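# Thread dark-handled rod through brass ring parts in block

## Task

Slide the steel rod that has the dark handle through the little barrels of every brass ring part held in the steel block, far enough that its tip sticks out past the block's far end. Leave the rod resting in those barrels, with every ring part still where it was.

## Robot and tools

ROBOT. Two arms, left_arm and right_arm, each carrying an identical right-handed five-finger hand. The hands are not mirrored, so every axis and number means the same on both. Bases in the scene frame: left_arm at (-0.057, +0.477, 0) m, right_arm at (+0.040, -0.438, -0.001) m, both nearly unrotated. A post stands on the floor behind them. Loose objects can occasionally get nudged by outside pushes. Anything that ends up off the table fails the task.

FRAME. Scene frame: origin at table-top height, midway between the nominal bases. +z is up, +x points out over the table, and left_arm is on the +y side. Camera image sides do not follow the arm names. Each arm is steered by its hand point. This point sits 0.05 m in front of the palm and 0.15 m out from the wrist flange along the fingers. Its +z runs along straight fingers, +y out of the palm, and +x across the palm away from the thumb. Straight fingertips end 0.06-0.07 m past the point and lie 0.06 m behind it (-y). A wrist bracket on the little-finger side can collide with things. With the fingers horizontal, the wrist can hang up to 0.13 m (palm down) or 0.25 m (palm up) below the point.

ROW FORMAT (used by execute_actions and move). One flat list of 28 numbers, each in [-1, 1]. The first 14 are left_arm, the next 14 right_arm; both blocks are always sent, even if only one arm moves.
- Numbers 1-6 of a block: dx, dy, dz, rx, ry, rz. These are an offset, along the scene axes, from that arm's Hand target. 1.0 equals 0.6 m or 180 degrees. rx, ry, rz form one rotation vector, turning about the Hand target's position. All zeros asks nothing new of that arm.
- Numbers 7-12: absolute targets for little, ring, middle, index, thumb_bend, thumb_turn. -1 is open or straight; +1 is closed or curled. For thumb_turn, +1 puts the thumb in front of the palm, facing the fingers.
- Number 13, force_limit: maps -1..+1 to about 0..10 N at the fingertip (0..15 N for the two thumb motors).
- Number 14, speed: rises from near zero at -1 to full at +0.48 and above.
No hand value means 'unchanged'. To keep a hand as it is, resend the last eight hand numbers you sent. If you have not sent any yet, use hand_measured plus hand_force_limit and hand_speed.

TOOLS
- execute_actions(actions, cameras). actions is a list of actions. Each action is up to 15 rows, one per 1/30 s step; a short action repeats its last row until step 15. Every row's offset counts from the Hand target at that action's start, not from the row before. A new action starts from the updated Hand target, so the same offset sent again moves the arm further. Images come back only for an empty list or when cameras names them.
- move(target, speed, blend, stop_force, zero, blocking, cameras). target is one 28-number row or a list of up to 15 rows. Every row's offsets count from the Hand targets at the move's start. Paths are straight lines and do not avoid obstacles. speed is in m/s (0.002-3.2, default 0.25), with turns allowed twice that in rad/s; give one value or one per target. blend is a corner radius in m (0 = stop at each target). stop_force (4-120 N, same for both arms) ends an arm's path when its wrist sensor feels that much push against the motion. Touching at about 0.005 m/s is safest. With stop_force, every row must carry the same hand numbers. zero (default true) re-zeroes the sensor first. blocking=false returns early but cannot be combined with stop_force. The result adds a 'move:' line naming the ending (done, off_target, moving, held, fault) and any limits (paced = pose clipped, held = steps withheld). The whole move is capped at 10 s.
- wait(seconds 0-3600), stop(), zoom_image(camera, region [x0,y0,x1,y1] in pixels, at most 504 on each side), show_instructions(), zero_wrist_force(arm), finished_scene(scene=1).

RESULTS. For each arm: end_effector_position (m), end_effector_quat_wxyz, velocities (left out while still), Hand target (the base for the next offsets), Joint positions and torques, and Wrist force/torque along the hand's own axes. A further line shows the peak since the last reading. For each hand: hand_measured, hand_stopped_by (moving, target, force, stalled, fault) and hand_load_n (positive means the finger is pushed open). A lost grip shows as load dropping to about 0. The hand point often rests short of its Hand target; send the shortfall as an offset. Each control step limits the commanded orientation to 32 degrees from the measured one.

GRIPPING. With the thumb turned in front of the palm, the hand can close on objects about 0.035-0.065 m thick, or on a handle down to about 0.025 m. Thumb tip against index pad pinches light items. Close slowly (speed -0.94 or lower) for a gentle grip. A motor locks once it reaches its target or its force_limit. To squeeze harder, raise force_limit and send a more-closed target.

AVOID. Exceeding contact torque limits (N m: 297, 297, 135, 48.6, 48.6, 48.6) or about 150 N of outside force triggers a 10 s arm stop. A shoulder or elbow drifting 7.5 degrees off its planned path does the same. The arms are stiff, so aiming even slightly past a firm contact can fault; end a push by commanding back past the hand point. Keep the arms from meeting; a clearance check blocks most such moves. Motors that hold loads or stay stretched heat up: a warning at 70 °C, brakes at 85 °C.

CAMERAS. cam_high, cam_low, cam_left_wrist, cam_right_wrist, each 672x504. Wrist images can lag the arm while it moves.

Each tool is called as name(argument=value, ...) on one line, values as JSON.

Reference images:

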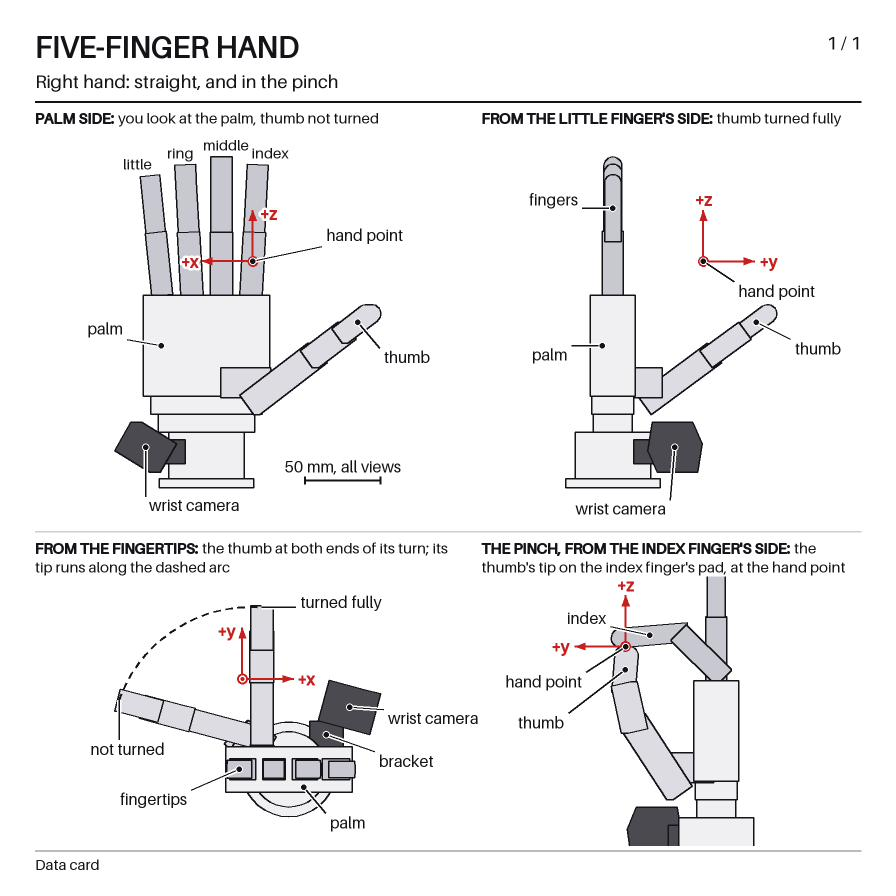

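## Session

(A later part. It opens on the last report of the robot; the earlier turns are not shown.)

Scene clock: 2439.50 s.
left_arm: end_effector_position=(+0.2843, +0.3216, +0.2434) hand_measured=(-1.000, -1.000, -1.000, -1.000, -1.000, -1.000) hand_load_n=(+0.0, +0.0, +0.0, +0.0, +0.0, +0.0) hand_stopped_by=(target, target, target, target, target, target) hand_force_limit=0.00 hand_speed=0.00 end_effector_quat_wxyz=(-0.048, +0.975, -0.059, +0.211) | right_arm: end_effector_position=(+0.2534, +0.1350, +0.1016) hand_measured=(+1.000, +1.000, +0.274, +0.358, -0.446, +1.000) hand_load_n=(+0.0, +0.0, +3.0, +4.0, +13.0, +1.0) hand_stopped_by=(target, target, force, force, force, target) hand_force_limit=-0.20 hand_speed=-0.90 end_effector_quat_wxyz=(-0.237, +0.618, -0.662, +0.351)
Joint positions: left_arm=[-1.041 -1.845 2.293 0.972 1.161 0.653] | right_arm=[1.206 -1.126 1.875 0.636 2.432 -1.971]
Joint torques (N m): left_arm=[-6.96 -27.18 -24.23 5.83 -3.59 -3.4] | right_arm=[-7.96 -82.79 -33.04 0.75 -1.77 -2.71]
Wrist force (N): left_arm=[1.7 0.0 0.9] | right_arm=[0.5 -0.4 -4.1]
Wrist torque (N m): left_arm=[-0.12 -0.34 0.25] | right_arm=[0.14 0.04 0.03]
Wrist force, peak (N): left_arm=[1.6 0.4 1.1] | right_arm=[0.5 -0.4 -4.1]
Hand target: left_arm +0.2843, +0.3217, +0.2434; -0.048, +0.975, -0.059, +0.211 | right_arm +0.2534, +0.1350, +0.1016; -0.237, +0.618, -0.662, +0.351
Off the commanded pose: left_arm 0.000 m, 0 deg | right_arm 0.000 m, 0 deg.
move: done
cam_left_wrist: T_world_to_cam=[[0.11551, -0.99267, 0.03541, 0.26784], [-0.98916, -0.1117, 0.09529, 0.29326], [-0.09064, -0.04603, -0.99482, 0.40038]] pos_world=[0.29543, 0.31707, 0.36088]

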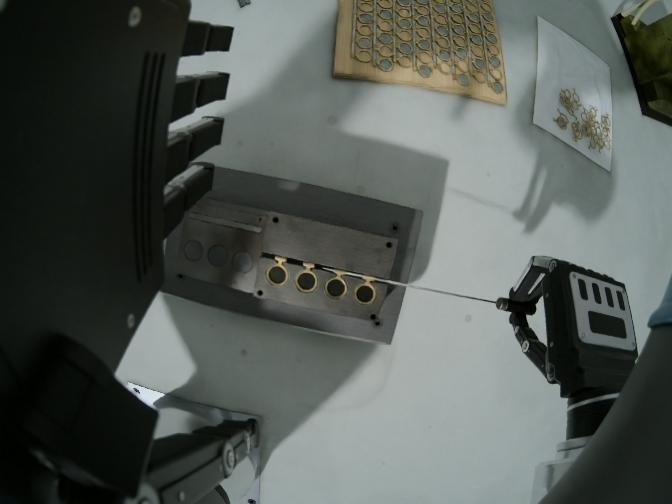

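move(target=[0,0,0,0,0,0,-1,-1,-1,-1,-1,-1,0,0,-0.0013,0,0.0036,-0.0044,0,-0.0017,1,1,0.3,0.36,-0.3,1,-0.2,-0.9], speed=0.004, cameras=["cam_left_wrist"])

zoom_image(camera="cam_left_wrist", region=[310, 250, 350, 290])

zoom_image(camera="cam_left_wrist", region=[345, 255, 395, 305])

Scene clock: 2506.53 s.
left_arm: end_effector_position=(+0.2843, +0.3217, +0.2434) hand_measured=(-1.000, -1.000, -1.000, -1.000, -1.000, -1.000) hand_load_n=(+0.0, +0.0, +0.0, +0.0, +0.0, +0.0) hand_stopped_by=(target, target, target, target, target, target) hand_force_limit=0.00 hand_speed=0.00 end_effector_quat_wxyz=(-0.048, +0.975, -0.059, +0.211) | right_arm: end_effector_position=(+0.2527, +0.1350, +0.1037) hand_measured=(+1.000, +1.000, +0.274, +0.358, -0.446, +1.000) hand_load_n=(+0.0, +0.0, +3.0, +3.5, +13.0, +1.0) hand_stopped_by=(target, target, force, force, force, target) hand_force_limit=-0.20 hand_speed=-0.90 end_effector_quat_wxyz=(-0.232, +0.618, -0.661, +0.356)
Joint positions: left_arm=[-1.042 -1.845 2.293 0.972 1.161 0.653] | right_arm=[1.21 -1.12 1.866 0.66 2.438 -1.959]
Joint torques (N m): left_arm=[-6.11 -25.76 -23.69 7.12 -3.71 -3.44] | right_arm=[14.17 -55.87 -29.43 5.32 4.34 2.49]
Wrist force (N): left_arm=[1.5 -0.4 0.9] | right_arm=[0.6 -0.9 -3.3]
Wrist torque (N m): left_arm=[-0.18 -0.33 0.24] | right_arm=[0.02 -0.01 -0.32]
Wrist force, peak (N): left_arm=[1.6 -0.4 1.3] | right_arm=[0.7 -0.4 -4.0]
Hand target: left_arm +0.2843, +0.3217, +0.2434; -0.048, +0.975, -0.059, +0.211 | right_arm +0.2527, +0.1350, +0.1037; -0.232, +0.618, -0.661, +0.356
Off the commanded pose: left_arm 0.000 m, 0 deg | right_arm 0.000 m, 0 deg.
move: done
cam_left_wrist: T_world_to_cam=[[0.1154, -0.99269, 0.03531, 0.26793], [-0.98918, -0.1116, 0.09527, 0.29314], [-0.09063, -0.04593, -0.99482, 0.40033]] pos_world=[0.29533, 0.31707, 0.36088]

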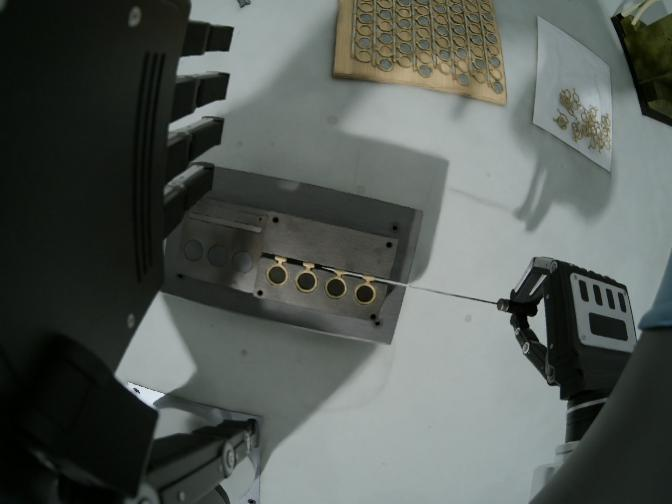

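Scaled by 12.600 from the camera's image (finer frame: 960x720).

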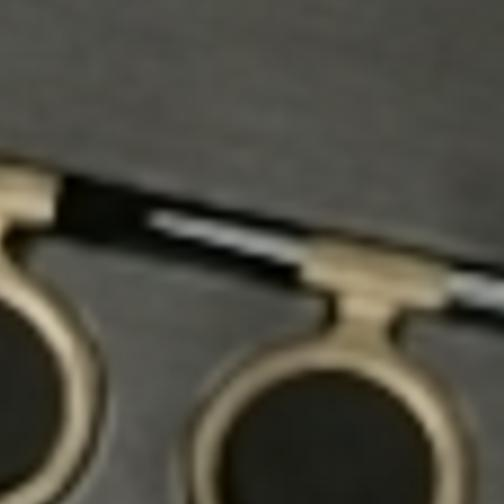

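Scaled by 10.080 from the camera's image (finer frame: 960x720).

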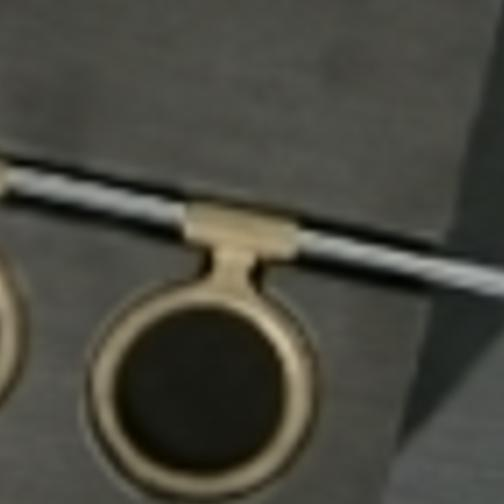

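move(target=[0.0695,0.0555,-0.0523,-0.0652,0.2321,0.2596,-1,-1,-1,-1,-1,-1,0,0,0,0,0,0,0,0,1,1,0.3,0.36,-0.3,1,-0.2,-0.9], speed=0.2, cameras=["cam_left_wrist"])

zoom_image(camera="cam_left_wrist", region=[285, 185, 325, 225])

zoom_image(camera="cam_left_wrist", region=[310, 215, 350, 255])

Scene clock: 2543.93 s.
left_arm: end_effector_position=(+0.2920, +0.3276, +0.2377) hand_measured=(-1.000, -1.000, -1.000, -1.000, -1.000, -1.000) hand_load_n=(+0.0, +0.0, +0.0, +0.0, +0.0, +0.0) hand_stopped_by=(target, target, target, target, target, target) hand_force_limit=0.00 hand_speed=0.00 end_effector_quat_wxyz=(-0.042, +0.989, +0.015, +0.143) | right_arm: end_effector_position=(+0.2527, +0.1350, +0.1037) hand_measured=(+1.000, +1.000, +0.274, +0.358, -0.446, +1.000) hand_load_n=(+0.0, +0.0, +3.0, +3.5, +13.0, +1.0) hand_stopped_by=(target, target, force, force, force, target) hand_force_limit=-0.20 hand_speed=-0.90 end_effector_quat_wxyz=(-0.232, +0.618, -0.661, +0.356)
Joint positions: left_arm=[-0.903 -1.765 2.244 0.99 1.289 0.624] | right_arm=[1.21 -1.12 1.866 0.661 2.438 -1.959]
Joint torques (N m): left_arm=[-8.68 -32.9 -23.76 0.59 -2.83 2.97] | right_arm=[16.09 -55.2 -31.51 5.08 3.76 2.36]
Wrist force (N): left_arm=[0.8 0.0 0.7] | right_arm=[0.5 -0.5 -3.2]
Wrist torque (N m): left_arm=[-0.08 -0.16 0.08] | right_arm=[0.06 0.01 -0.31]
Wrist force, peak (N): left_arm=[2.3 -0.7 1.6] | right_arm=[0.6 -0.9 -3.8]
Hand target: left_arm +0.2920, +0.3276, +0.2377; -0.042, +0.989, +0.015, +0.143 (not the last commanded pose) | right_arm +0.2527, +0.1350, +0.1037; -0.232, +0.618, -0.661, +0.356
Off the commanded pose: left_arm 0.051 m, 52 deg | right_arm 0.000 m, 0 deg.
move: held (left_arm; a check stopped the path); limits=held
pose unreachable (left arm): on one or more control steps of this call, first in action 0 (counted from 0), this arm could not follow its commanded pose, so it was not sent that pose on those steps. It may still have moved: this result reports where it is.
cause: moving toward the commanded pose would bring a part of the arm too close to another arm (a part of this arm just beyond joint 3 (elbow) and a part of the right arm just beyond its joint 3 (elbow), where that arm would come to rest).
cam_left_wrist: T_world_to_cam=[[0.26754, -0.96242, 0.04656, 0.21616], [-0.94063, -0.2504, 0.22918, 0.30154], [-0.20891, -0.10511, -0.97227, 0.44416]] pos_world=[0.31859, 0.33023, 0.35267]

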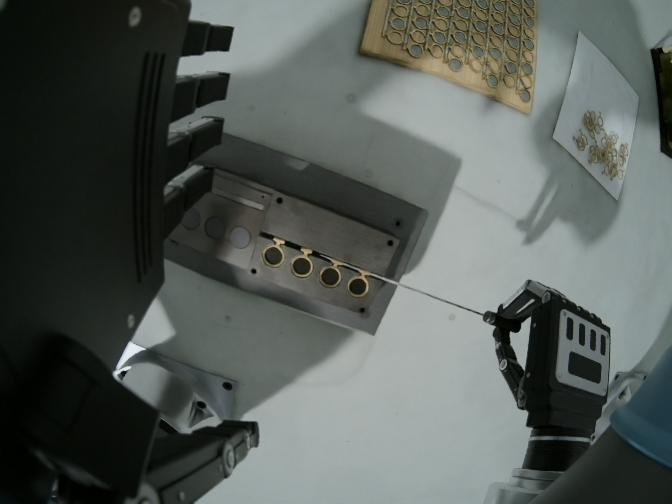

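Scaled by 12.600 from the camera's image (finer frame: 960x720).

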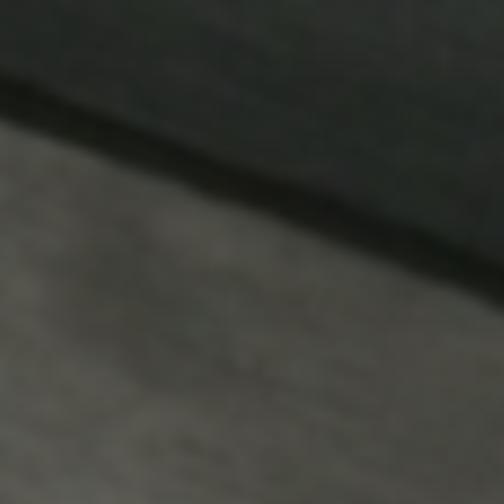

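Scaled by 12.600 from the camera's image (finer frame: 960x720).

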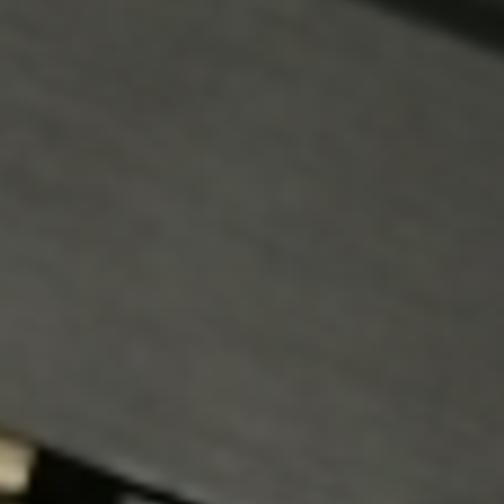

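move(target=[[0.0,0.10,0.03,0,0,0,-1,-1,-1,-1,-1,-1,0,0,0,0,0,0,0,0,1,1,0.3,0.36,-0.3,1,-0.2,-0.9],[0.0567,0.12,0.0,-0.0533,0.1897,0.2121,-1,-1,-1,-1,-1,-1,0,0,0,0,0,0,0,0,1,1,0.3,0.36,-0.3,1,-0.2,-0.9],[0.0567,0.0457,-0.0428,-0.0533,0.1897,0.2121,-1,-1,-1,-1,-1,-1,0,0,0,0,0,0,0,0,1,1,0.3,0.36,-0.3,1,-0.2,-0.9]], speed=0.15, cameras=["cam_left_wrist"])

zoom_image(camera="cam_left_wrist", region=[285, 185, 325, 225])

zoom_image(camera="cam_left_wrist", region=[310, 215, 350, 255])

Scene clock: 2578.90 s.
left_arm: end_effector_position=(+0.3260, +0.3551, +0.2120) hand_measured=(-1.000, -1.000, -1.000, -1.000, -1.000, -1.000) hand_load_n=(+0.0, +0.0, +0.0, +0.0, +0.0, +0.0) hand_stopped_by=(target, target, target, target, target, target) hand_force_limit=0.00 hand_speed=0.00 end_effector_quat_wxyz=(-0.008, +0.928, +0.331, -0.171) | right_arm: end_effector_position=(+0.2527, +0.1350, +0.1037) hand_measured=(+1.000, +1.000, +0.274, +0.358, -0.446, +1.000) hand_load_n=(+0.0, +0.5, +3.0, +3.5, +13.0, +1.0) hand_stopped_by=(target, target, force, force, force, target) hand_force_limit=-0.20 hand_speed=-0.90 end_effector_quat_wxyz=(-0.232, +0.618, -0.661, +0.356)
Joint positions: left_arm=[-0.43 -1.425 2.096 1.155 1.803 0.457] | right_arm=[1.21 -1.12 1.866 0.661 2.438 -1.959]
Joint torques (N m): left_arm=[-4.23 -25.02 -18.33 0.55 3.53 -3.42] | right_arm=[12.21 -57.59 -31.6 5.26 4.32 2.56]
Wrist force (N): left_arm=[0.7 0.2 1.4] | right_arm=[0.5 -0.8 -3.5]
Wrist torque (N m): left_arm=[-0.04 -0.20 0.21] | right_arm=[0.04 0.02 -0.32]
Wrist force, peak (N): left_arm=[0.0 1.3 1.7] | right_arm=[0.6 -0.8 -3.8]
Hand target: left_arm +0.3260, +0.3551, +0.2120; -0.008, +0.928, +0.331, -0.171 | right_arm +0.2527, +0.1350, +0.1037; -0.232, +0.618, -0.661, +0.356
Off the commanded pose: left_arm 0.000 m, 0 deg | right_arm 0.000 m, 0 deg.
move: done
cam_left_wrist: T_world_to_cam=[[0.7907, -0.59296, -0.15231, -0.02488], [-0.32713, -0.61951, 0.71358, 0.17465], [-0.51748, -0.5144, -0.68382, 0.61398]] pos_world=[0.39453, 0.40927, 0.29143]

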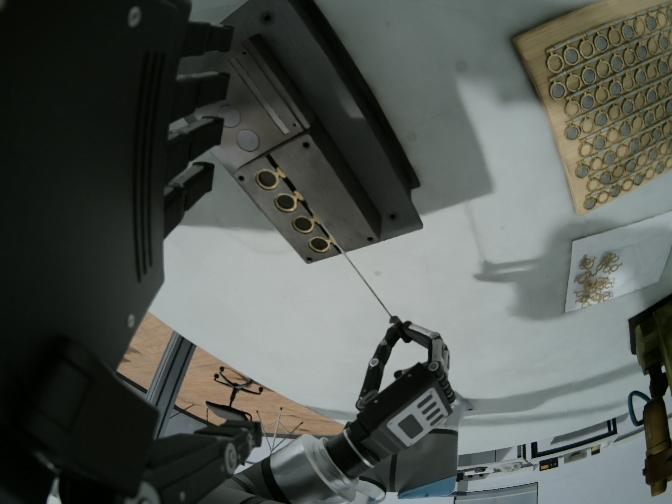

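Scaled by 12.600 from the camera's image (finer frame: 960x720).

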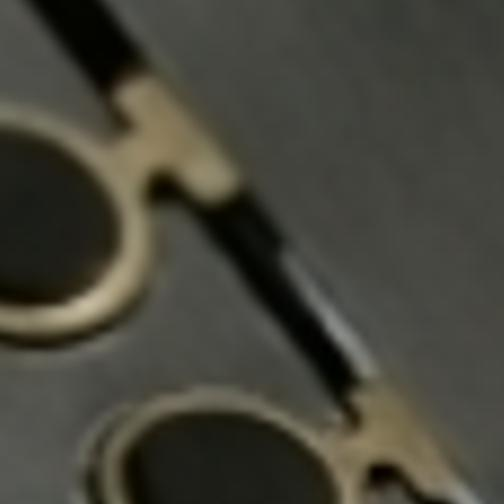

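Scaled by 12.600 from the camera's image (finer frame: 960x720).

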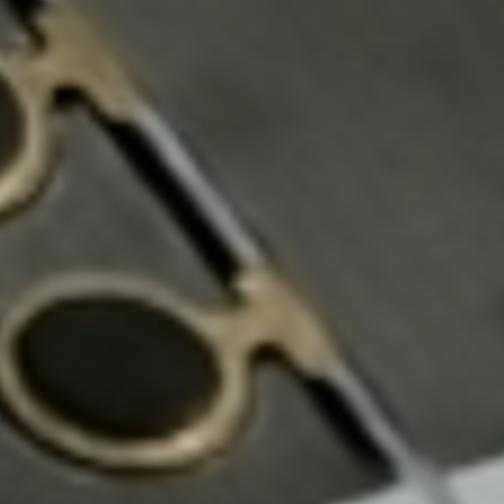

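move(target=[0,0,0,0,0,0,-1,-1,-1,-1,-1,-1,0,0,0.0009,0.0083,0,0,0,0,1,1,0.3,0.36,-0.3,1,-0.2,-0.9], speed=0.005, stop_force=4, cameras=["cam_left_wrist"])

zoom_image(camera="cam_left_wrist", region=[285, 185, 325, 225])

zoom_image(camera="cam_left_wrist", region=[310, 215, 350, 255])

Scene clock: 2622.50 s.
left_arm: end_effector_position=(+0.3260, +0.3551, +0.2120) hand_measured=(-1.000, -1.000, -1.000, -1.000, -1.000, -1.000) hand_load_n=(+0.0, +0.0, +0.0, +0.0, +0.0, +0.0) hand_stopped_by=(target, target, target, target, target, target) hand_force_limit=0.00 hand_speed=0.00 end_effector_quat_wxyz=(-0.008, +0.928, +0.331, -0.171) | right_arm: end_effector_position=(+0.2532, +0.1399, +0.1038) hand_measured=(+1.000, +1.000, +0.274, +0.358, -0.446, +1.000) hand_load_n=(+0.0, +0.5, +3.0, +4.0, +12.5, +1.0) hand_stopped_by=(target, target, force, force, force, target) hand_force_limit=-0.20 hand_speed=-0.90 end_effector_quat_wxyz=(-0.232, +0.618, -0.661, +0.356)
Joint positions: left_arm=[-0.43 -1.425 2.096 1.155 1.803 0.457] | right_arm=[1.212 -1.113 1.856 0.667 2.439 -1.955]
Joint torques (N m): left_arm=[-6.31 -25.23 -17.92 1.25 3.57 -3.1] | right_arm=[14.83 -57.91 -31.36 5.47 3.75 2.52]
Wrist force (N): left_arm=[0.7 0.4 1.5] | right_arm=[0.6 -0.5 -3.6]
Wrist torque (N m): left_arm=[-0.03 -0.20 0.21] | right_arm=[0.09 0.01 -0.30]
Wrist force, peak (N): left_arm=[1.3 0.0 1.5] | right_arm=[0.7 -0.6 -3.8]
Hand target: left_arm +0.3260, +0.3551, +0.2120; -0.008, +0.928, +0.331, -0.171 | right_arm +0.2532, +0.1399, +0.1037; -0.232, +0.618, -0.661, +0.356
Off the commanded pose: left_arm 0.000 m, 0 deg | right_arm 0.000 m, 0 deg.
move: done
cam_left_wrist: T_world_to_cam=[[0.7907, -0.59296, -0.15231, -0.02494], [-0.32713, -0.61951, 0.71358, 0.17459], [-0.51748, -0.5144, -0.68382, 0.61393]] pos_world=[0.39453, 0.40917, 0.29143]

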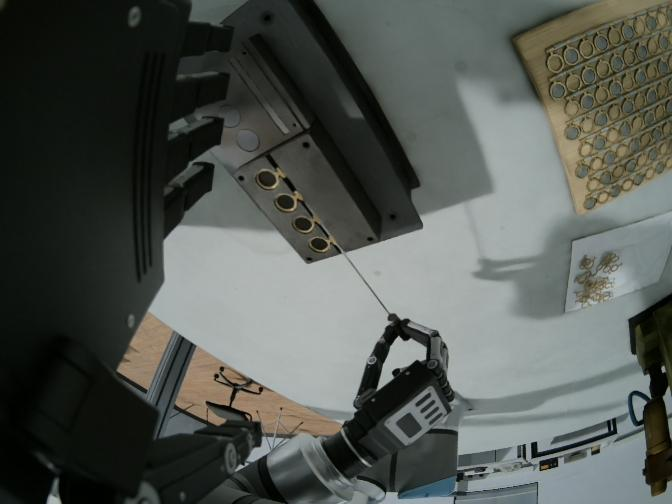

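Scaled by 12.600 from the camera's image (finer frame: 960x720).

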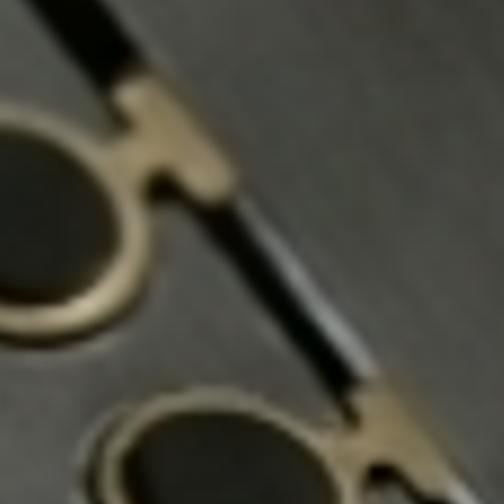

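Scaled by 12.600 from the camera's image (finer frame: 960x720).

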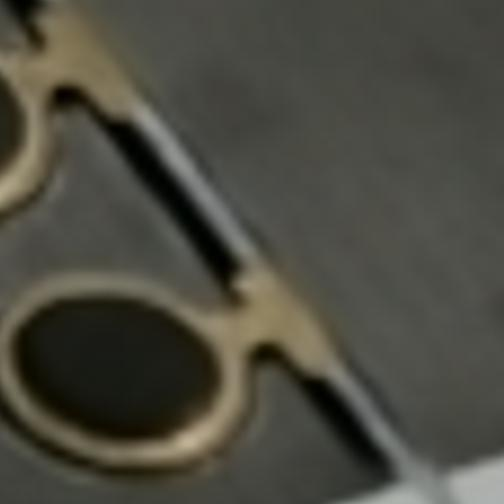

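zoom_image(camera="cam_left_wrist", region=[295, 190, 315, 210])

zoom_image(camera="cam_left_wrist", region=[325, 235, 345, 255])

zoom_image(camera="cam_left_wrist", region=[308, 210, 328, 230])

Scaled by 25.200 from the camera's image (finer frame: 960x720).

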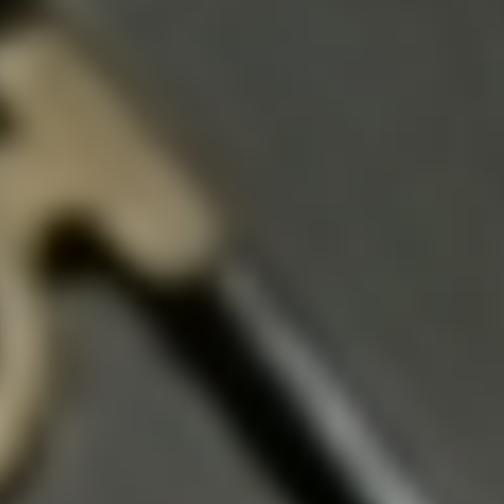

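Scaled by 25.200 from the camera's image (finer frame: 960x720).

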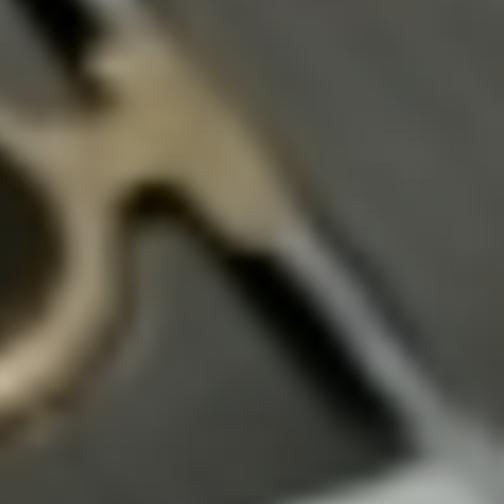

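Scaled by 25.200 from the camera's image (finer frame: 960x720).

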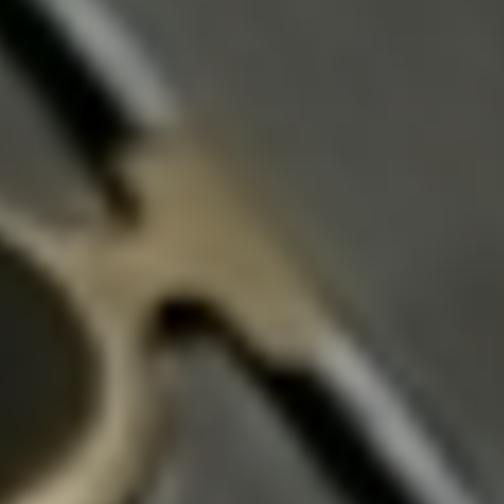

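move(target=[0,0,0,0,0,0,-1,-1,-1,-1,-1,-1,0,0,0.0009,0.0083,0,0,0,0,1,1,0.3,0.36,-0.3,1,-0.2,-0.9], speed=0.005, stop_force=4, cameras=["cam_left_wrist"])

zoom_image(camera="cam_left_wrist", region=[290, 185, 315, 210])

zoom_image(camera="cam_left_wrist", region=[310, 215, 350, 255])

Scene clock: 2654.30 s.
left_arm: end_effector_position=(+0.3260, +0.3551, +0.2120) hand_measured=(-1.000, -1.000, -1.000, -1.000, -1.000, -1.000) hand_load_n=(+0.0, +0.0, +0.0, +0.0, -0.5, +0.0) hand_stopped_by=(target, target, target, target, target, target) hand_force_limit=0.00 hand_speed=0.00 end_effector_quat_wxyz=(-0.008, +0.928, +0.331, -0.171) | right_arm: end_effector_position=(+0.2537, +0.1449, +0.1038) hand_measured=(+1.000, +1.000, +0.274, +0.358, -0.446, +1.000) hand_load_n=(+0.0, +0.0, +3.5, +3.5, +12.5, +0.5) hand_stopped_by=(target, target, force, force, force, target) hand_force_limit=-0.20 hand_speed=-0.90 end_effector_quat_wxyz=(-0.232, +0.618, -0.661, +0.356)
Joint positions: left_arm=[-0.43 -1.425 2.096 1.155 1.803 0.457] | right_arm=[1.214 -1.106 1.845 0.673 2.439 -1.952]
Joint torques (N m): left_arm=[-7.31 -28.38 -19.16 1.01 3.6 -3.25] | right_arm=[13.27 -58.05 -30.37 5.45 3.79 2.41]
Wrist force (N): left_arm=[0.7 0.3 1.2] | right_arm=[0.7 -1.0 -3.2]
Wrist torque (N m): left_arm=[-0.02 -0.20 0.21] | right_arm=[0.01 -0.02 -0.30]
Wrist force, peak (N): left_arm=[1.2 0.6 1.3] | right_arm=[0.6 -0.9 -3.8]
Hand target: left_arm +0.3260, +0.3551, +0.2120; -0.008, +0.928, +0.331, -0.171 | right_arm +0.2537, +0.1449, +0.1037; -0.232, +0.618, -0.661, +0.356
Off the commanded pose: left_arm 0.000 m, 0 deg | right_arm 0.000 m, 0 deg.
move: done
cam_left_wrist: T_world_to_cam=[[0.7907, -0.59296, -0.15231, -0.02494], [-0.32713, -0.61951, 0.71358, 0.17459], [-0.51748, -0.5144, -0.68382, 0.61393]] pos_world=[0.39453, 0.40917, 0.29143]

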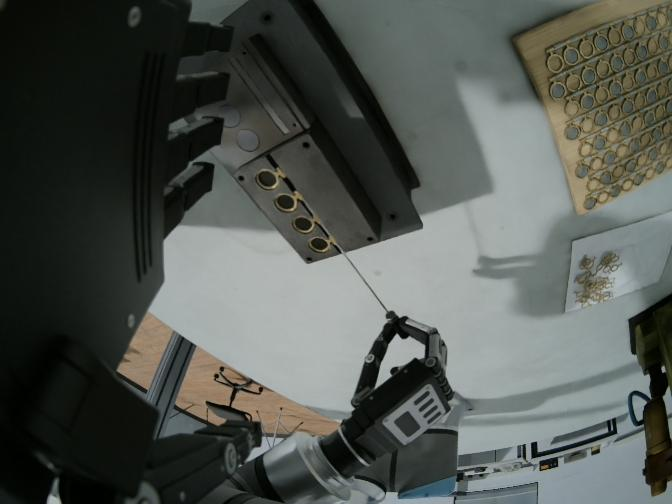

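Scaled by 20.160 from the camera's image (finer frame: 960x720).

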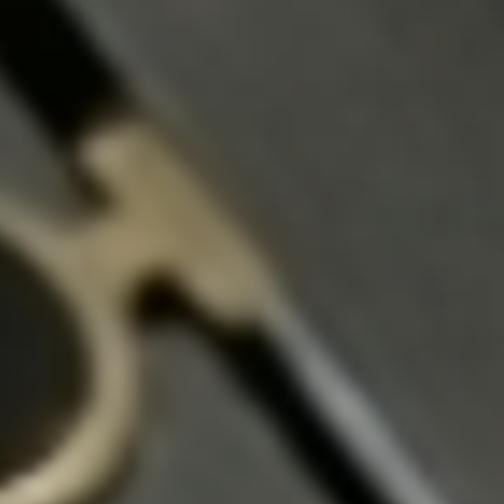

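Scaled by 12.600 from the camera's image (finer frame: 960x720).

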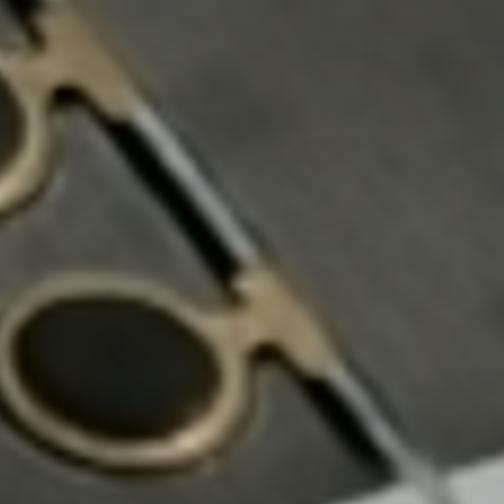

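move(target=[0,0,0,0,0,0,-1,-1,-1,-1,-1,-1,0,0,0.0014,0.0133,0,0,0,0,1,1,0.3,0.36,-0.3,1,-0.2,-0.9], speed=0.005, stop_force=4, cameras=["cam_left_wrist"])

zoom_image(camera="cam_left_wrist", region=[280, 175, 310, 205])

zoom_image(camera="cam_left_wrist", region=[310, 215, 350, 255])

Scene clock: 2675.80 s.
left_arm: end_effector_position=(+0.3260, +0.3551, +0.2120) hand_measured=(-1.000, -1.000, -1.000, -1.000, -1.000, -1.000) hand_load_n=(+0.0, +0.0, +0.0, +0.0, +0.0, +0.0) hand_stopped_by=(target, target, target, target, target, target) hand_force_limit=0.00 hand_speed=0.00 end_effector_quat_wxyz=(-0.008, +0.928, +0.331, -0.171) | right_arm: end_effector_position=(+0.2546, +0.1529, +0.1037) hand_measured=(+1.000, +1.000, +0.274, +0.358, -0.446, +1.000) hand_load_n=(+0.0, +0.0, +3.5, +4.0, +12.5, +1.0) hand_stopped_by=(target, target, force, force, force, target) hand_force_limit=-0.20 hand_speed=-0.90 end_effector_quat_wxyz=(-0.232, +0.618, -0.661, +0.356)
Joint positions: left_arm=[-0.43 -1.425 2.096 1.155 1.803 0.457] | right_arm=[1.218 -1.095 1.828 0.684 2.44 -1.946]
Joint torques (N m): left_arm=[-7.36 -27.36 -19.2 1.32 3.69 -3.34] | right_arm=[15.91 -57.23 -32.28 5.03 3.78 2.43]
Wrist force (N): left_arm=[0.9 0.1 1.2] | right_arm=[0.5 -0.9 -3.5]
Wrist torque (N m): left_arm=[-0.05 -0.22 0.21] | right_arm=[0.06 0.03 -0.30]
Wrist force, peak (N): left_arm=[1.2 -0.1 1.5] | right_arm=[0.5 -0.9 -3.8]
Hand target: left_arm +0.3260, +0.3551, +0.2120; -0.008, +0.928, +0.331, -0.171 | right_arm +0.2546, +0.1529, +0.1037; -0.232, +0.618, -0.661, +0.356
Off the commanded pose: left_arm 0.000 m, 0 deg | right_arm 0.000 m, 0 deg.
move: done
cam_left_wrist: T_world_to_cam=[[0.7907, -0.59296, -0.15231, -0.02494], [-0.32713, -0.61951, 0.71358, 0.17459], [-0.51748, -0.5144, -0.68382, 0.61393]] pos_world=[0.39453, 0.40917, 0.29143]

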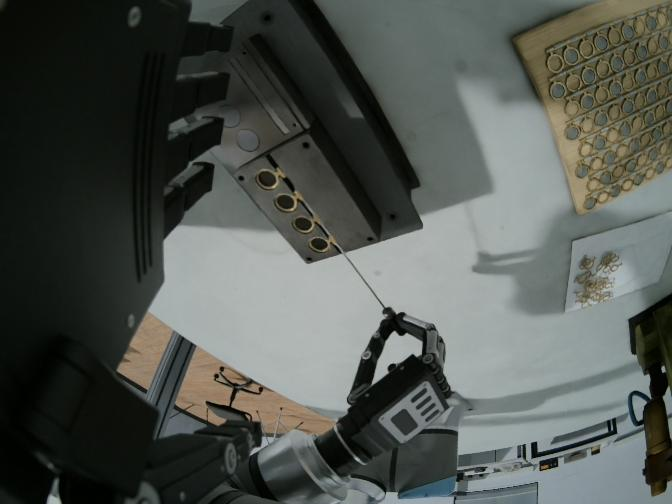

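Scaled by 16.800 from the camera's image (finer frame: 960x720).

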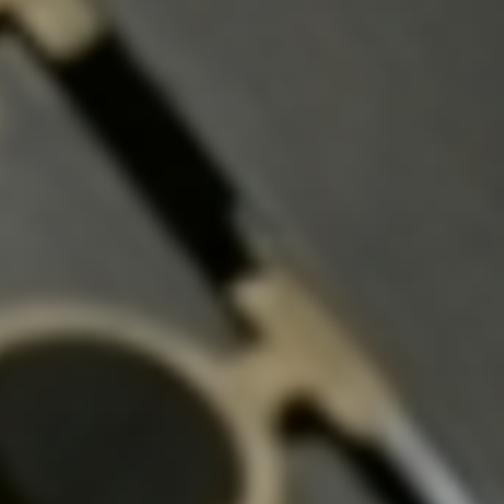

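Scaled by 12.600 from the camera's image (finer frame: 960x720).

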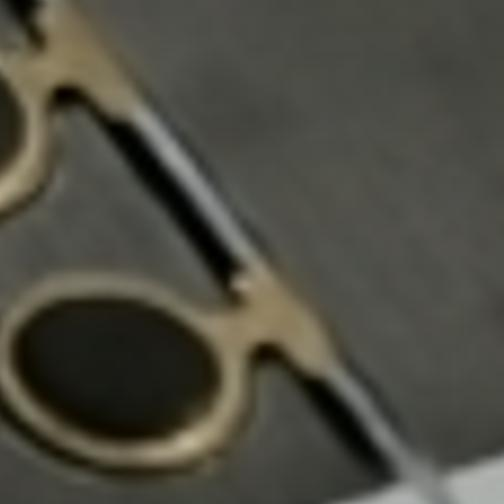

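zoom_image(camera="cam_left_wrist", region=[285, 185, 325, 225])

zoom_image(camera="cam_left_wrist", region=[265, 155, 305, 195])

Scaled by 12.600 from the camera's image (finer frame: 960x720).

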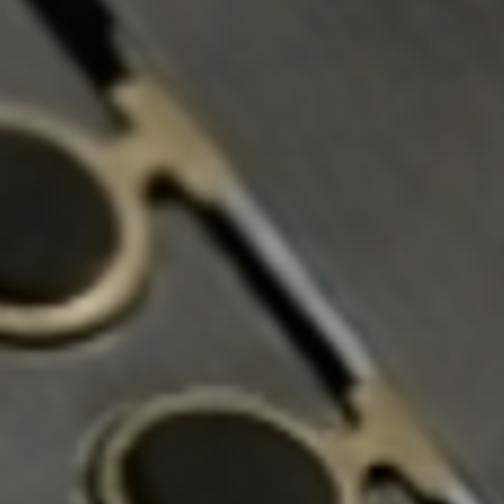

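Scaled by 12.600 from the camera's image (finer frame: 960x720).

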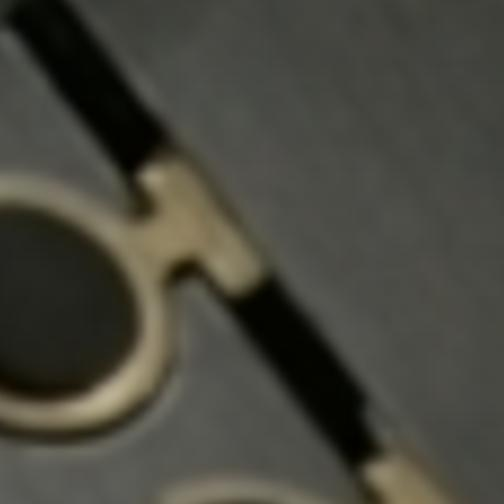

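move(target=[0,0,0,0,0,0,-1,-1,-1,-1,-1,-1,0,0,0.0023,0.0158,0,0,0,0,1,1,0.3,0.36,-0.3,1,-0.2,-0.9], speed=0.005, stop_force=4, cameras=["cam_left_wrist"])

zoom_image(camera="cam_left_wrist", region=[265, 155, 305, 195])

zoom_image(camera="cam_left_wrist", region=[285, 185, 325, 225])

zoom_image(camera="cam_left_wrist", region=[310, 215, 350, 255])

Scene clock: 2732.87 s.
left_arm: end_effector_position=(+0.3260, +0.3551, +0.2120) hand_measured=(-1.000, -1.000, -1.000, -1.000, -1.000, -1.000) hand_load_n=(+0.0, +0.0, +0.0, +0.0, +0.0, +0.0) hand_stopped_by=(target, target, target, target, target, target) hand_force_limit=0.00 hand_speed=0.00 end_effector_quat_wxyz=(-0.008, +0.928, +0.331, -0.171) | right_arm: end_effector_position=(+0.2560, +0.1624, +0.1038) hand_measured=(+1.000, +1.000, +0.274, +0.358, -0.446, +1.000) hand_load_n=(+0.0, +0.0, +3.0, +3.5, +12.5, +0.5) hand_stopped_by=(target, target, force, force, force, target) hand_force_limit=-0.20 hand_speed=-0.90 end_effector_quat_wxyz=(-0.232, +0.618, -0.661, +0.356)
Joint positions: left_arm=[-0.43 -1.425 2.096 1.155 1.803 0.457] | right_arm=[1.222 -1.081 1.807 0.696 2.44 -1.94]
Joint torques (N m): left_arm=[-8.08 -27.8 -18.19 0.84 3.03 -3.47] | right_arm=[13.09 -59.68 -32.51 5.21 3.34 2.61]
Wrist force (N): left_arm=[0.9 -0.2 1.1] | right_arm=[0.6 -0.6 -3.2]
Wrist torque (N m): left_arm=[-0.10 -0.22 0.20] | right_arm=[0.06 0.01 -0.30]
Wrist force, peak (N): left_arm=[1.0 0.3 1.4] | right_arm=[0.4 -0.8 -4.0]
Hand target: left_arm +0.3260, +0.3551, +0.2120; -0.008, +0.928, +0.331, -0.171 | right_arm +0.2560, +0.1624, +0.1037; -0.232, +0.618, -0.661, +0.356
Off the commanded pose: left_arm 0.000 m, 0 deg | right_arm 0.000 m, 0 deg.
move: done
cam_left_wrist: T_world_to_cam=[[0.7907, -0.59296, -0.15231, -0.02494], [-0.32713, -0.61951, 0.71358, 0.17459], [-0.51748, -0.5144, -0.68382, 0.61393]] pos_world=[0.39453, 0.40917, 0.29143]

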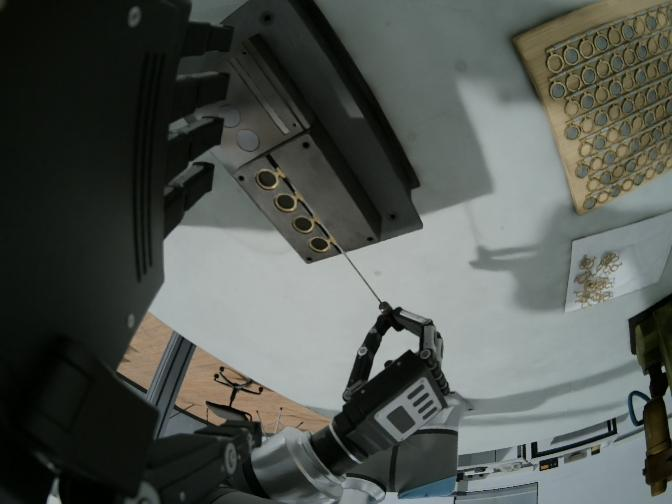

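Scaled by 12.600 from the camera's image (finer frame: 960x720).

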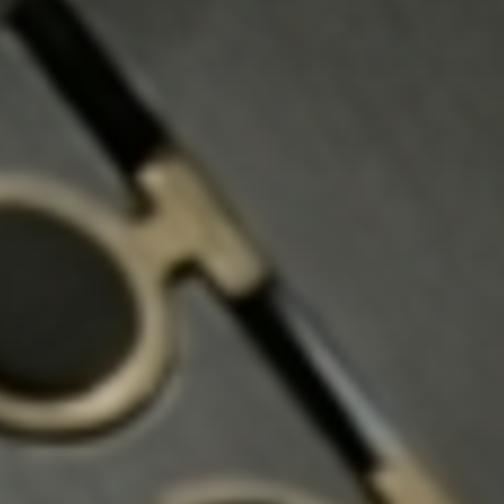

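Scaled by 12.600 from the camera's image (finer frame: 960x720).

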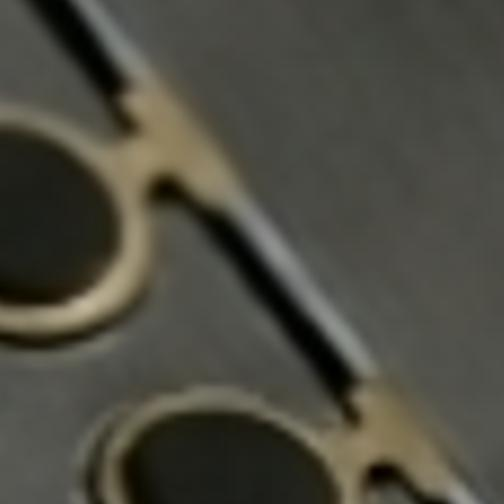

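Scaled by 12.600 from the camera's image (finer frame: 960x720).

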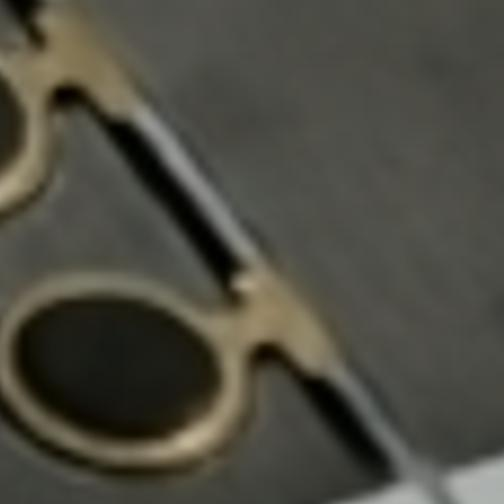

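zoom_image(camera="cam_left_wrist", region=[276, 168, 296, 188])

zoom_image(camera="cam_left_wrist", region=[295, 190, 315, 210])

Scaled by 25.200 from the camera's image (finer frame: 960x720).

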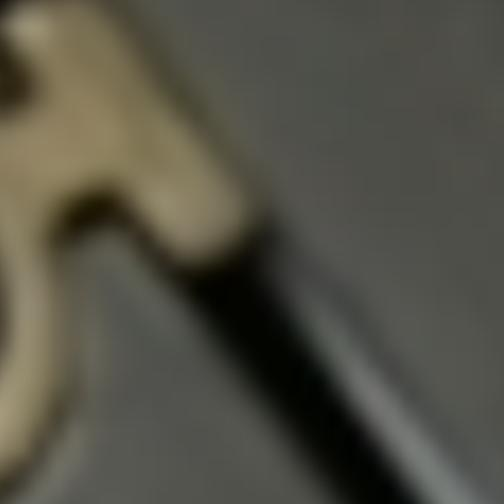

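Scaled by 25.200 from the camera's image (finer frame: 960x720).

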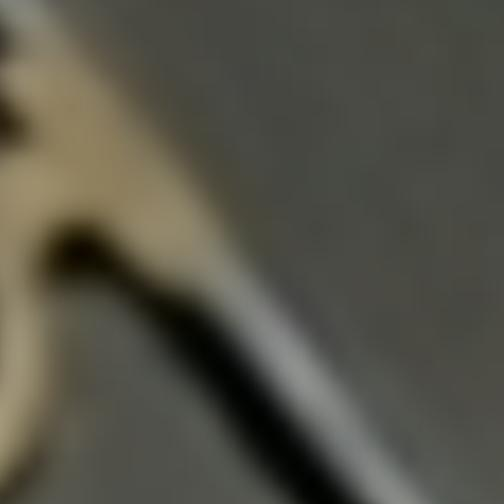

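move(target=[0,0,0,0,0,0,-1,-1,-1,-1,-1,-1,0,0,0.0007,0.0083,0.0,0,0,0,1,1,0.3,0.36,-0.3,1,-0.2,-0.9], speed=0.004, stop_force=4, cameras=["cam_left_wrist"])

zoom_image(camera="cam_left_wrist", region=[270, 160, 300, 190])

Scene clock: 2768.23 s.
left_arm: end_effector_position=(+0.3260, +0.3551, +0.2120) hand_measured=(-1.000, -1.000, -1.000, -1.000, -1.000, -1.000) hand_load_n=(+0.0, +0.0, +0.0, +0.0, +0.0, +0.0) hand_stopped_by=(target, target, target, target, target, target) hand_force_limit=0.00 hand_speed=0.00 end_effector_quat_wxyz=(-0.008, +0.928, +0.331, -0.171) | right_arm: end_effector_position=(+0.2564, +0.1674, +0.1037) hand_measured=(+1.000, +1.000, +0.274, +0.358, -0.446, +1.000) hand_load_n=(+0.0, +0.0, +3.0, +3.5, +13.0, +0.5) hand_stopped_by=(target, target, force, force, force, target) hand_force_limit=-0.20 hand_speed=-0.90 end_effector_quat_wxyz=(-0.232, +0.618, -0.661, +0.356)
Joint positions: left_arm=[-0.43 -1.425 2.096 1.155 1.803 0.457] | right_arm=[1.224 -1.075 1.796 0.702 2.441 -1.937]
Joint torques (N m): left_arm=[-5.82 -30.81 -19.4 1.11 3.43 -2.9] | right_arm=[12.76 -60.6 -32.4 4.98 3.85 1.7]
Wrist force (N): left_arm=[1.1 0.2 1.1] | right_arm=[0.4 -0.6 -3.2]
Wrist torque (N m): left_arm=[-0.03 -0.26 0.24] | right_arm=[0.05 0.04 -0.30]
Wrist force, peak (N): left_arm=[1.1 0.2 1.6] | right_arm=[0.5 -0.6 -3.8]
Hand target: left_arm +0.3260, +0.3551, +0.2120; -0.008, +0.928, +0.331, -0.171 | right_arm +0.2564, +0.1674, +0.1037; -0.232, +0.618, -0.661, +0.356
Off the commanded pose: left_arm 0.000 m, 0 deg | right_arm 0.000 m, 0 deg.
move: done
cam_left_wrist: T_world_to_cam=[[0.7907, -0.59296, -0.15231, -0.02494], [-0.32713, -0.61951, 0.71358, 0.17459], [-0.51748, -0.5144, -0.68382, 0.61393]] pos_world=[0.39453, 0.40917, 0.29143]

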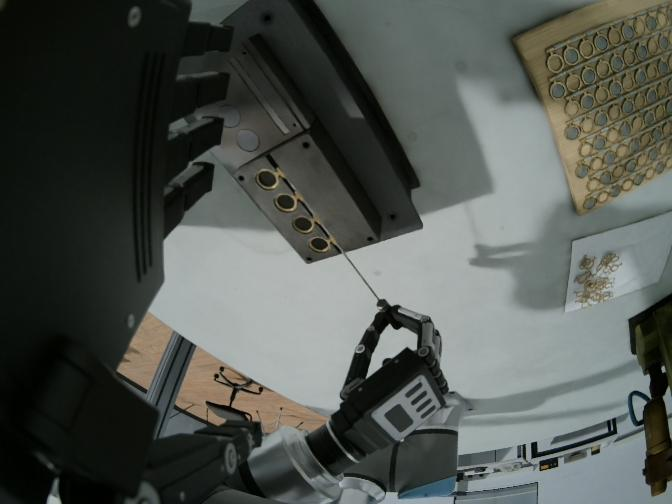

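Scaled by 16.800 from the camera's image (finer frame: 960x720).

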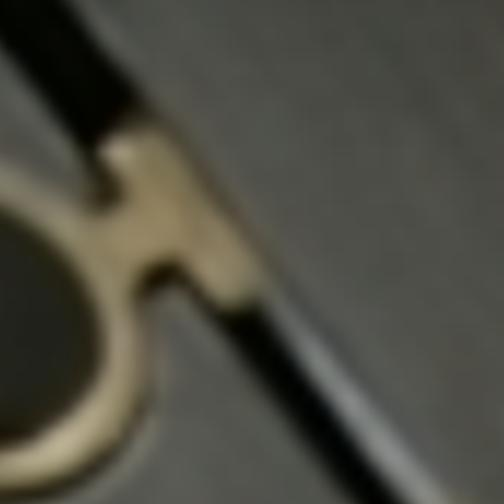

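move(target=[0,0,0,0,0,0,-1,-1,-1,-1,-1,-1,0,0,0.0009,0.0083,0.0,0,0,0,1,1,0.3,0.36,-0.3,1,-0.2,-0.9], speed=0.004, stop_force=4, cameras=["cam_left_wrist"])

zoom_image(camera="cam_left_wrist", region=[265, 155, 305, 195])

zoom_image(camera="cam_left_wrist", region=[285, 185, 325, 225])

Scene clock: 2786.53 s.
left_arm: end_effector_position=(+0.3260, +0.3551, +0.2120) hand_measured=(-1.000, -1.000, -1.000, -1.000, -1.000, -1.000) hand_load_n=(+0.0, +0.0, +0.0, +0.0, +0.0, +0.0) hand_stopped_by=(target, target, target, target, target, target) hand_force_limit=0.00 hand_speed=0.00 end_effector_quat_wxyz=(-0.008, +0.928, +0.331, -0.171) | right_arm: end_effector_position=(+0.2569, +0.1723, +0.1037) hand_measured=(+1.000, +1.000, +0.274, +0.358, -0.446, +1.000) hand_load_n=(+0.0, +0.0, +3.0, +3.5, +12.5, +1.0) hand_stopped_by=(target, target, force, force, force, target) hand_force_limit=-0.20 hand_speed=-0.90 end_effector_quat_wxyz=(-0.232, +0.618, -0.661, +0.356)
Joint positions: left_arm=[-0.43 -1.425 2.096 1.155 1.803 0.457] | right_arm=[1.226 -1.068 1.785 0.709 2.441 -1.934]
Joint torques (N m): left_arm=[-5.49 -29.44 -18.99 0.98 3.22 -3.02] | right_arm=[14.45 -62.69 -30.81 5.52 3.43 2.73]
Wrist force (N): left_arm=[0.6 0.5 1.1] | right_arm=[0.5 -0.6 -2.8]
Wrist torque (N m): left_arm=[0.01 -0.18 0.21] | right_arm=[0.03 0.03 -0.29]
Wrist force, peak (N): left_arm=[1.4 0.1 1.3] | right_arm=[0.5 -0.7 -3.8]
Hand target: left_arm +0.3260, +0.3551, +0.2120; -0.008, +0.928, +0.331, -0.171 | right_arm +0.2569, +0.1723, +0.1037; -0.232, +0.618, -0.661, +0.356
Off the commanded pose: left_arm 0.000 m, 0 deg | right_arm 0.000 m, 0 deg.
move: done
cam_left_wrist: T_world_to_cam=[[0.7907, -0.59296, -0.15231, -0.02494], [-0.32713, -0.61951, 0.71358, 0.17459], [-0.51748, -0.5144, -0.68382, 0.61393]] pos_world=[0.39453, 0.40917, 0.29143]

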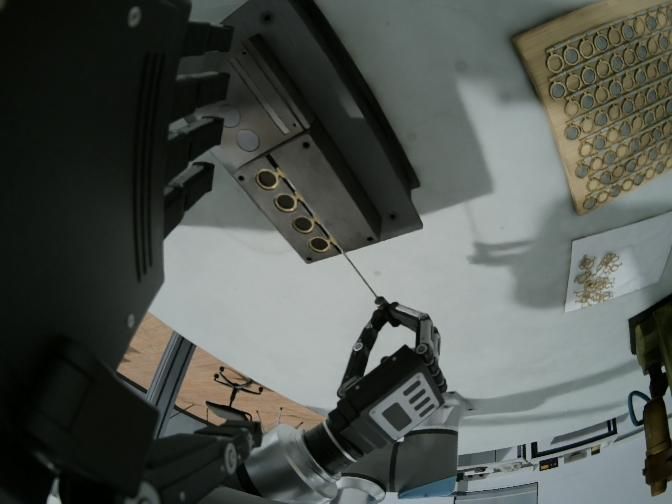

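Scaled by 12.600 from the camera's image (finer frame: 960x720).

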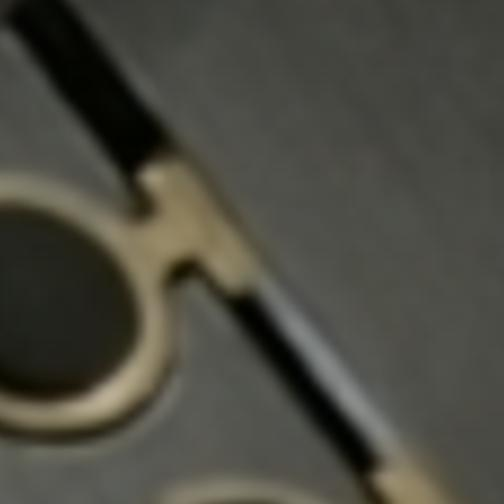

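Scaled by 12.600 from the camera's image (finer frame: 960x720).

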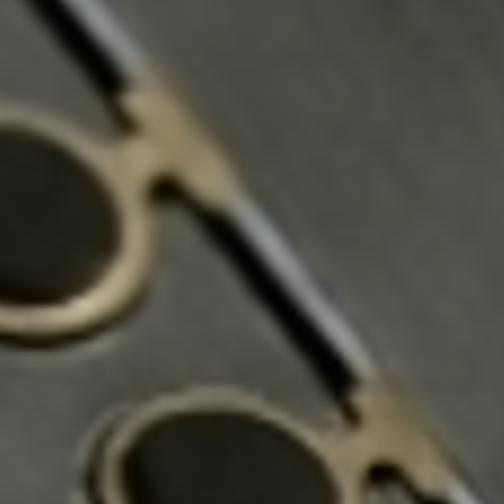

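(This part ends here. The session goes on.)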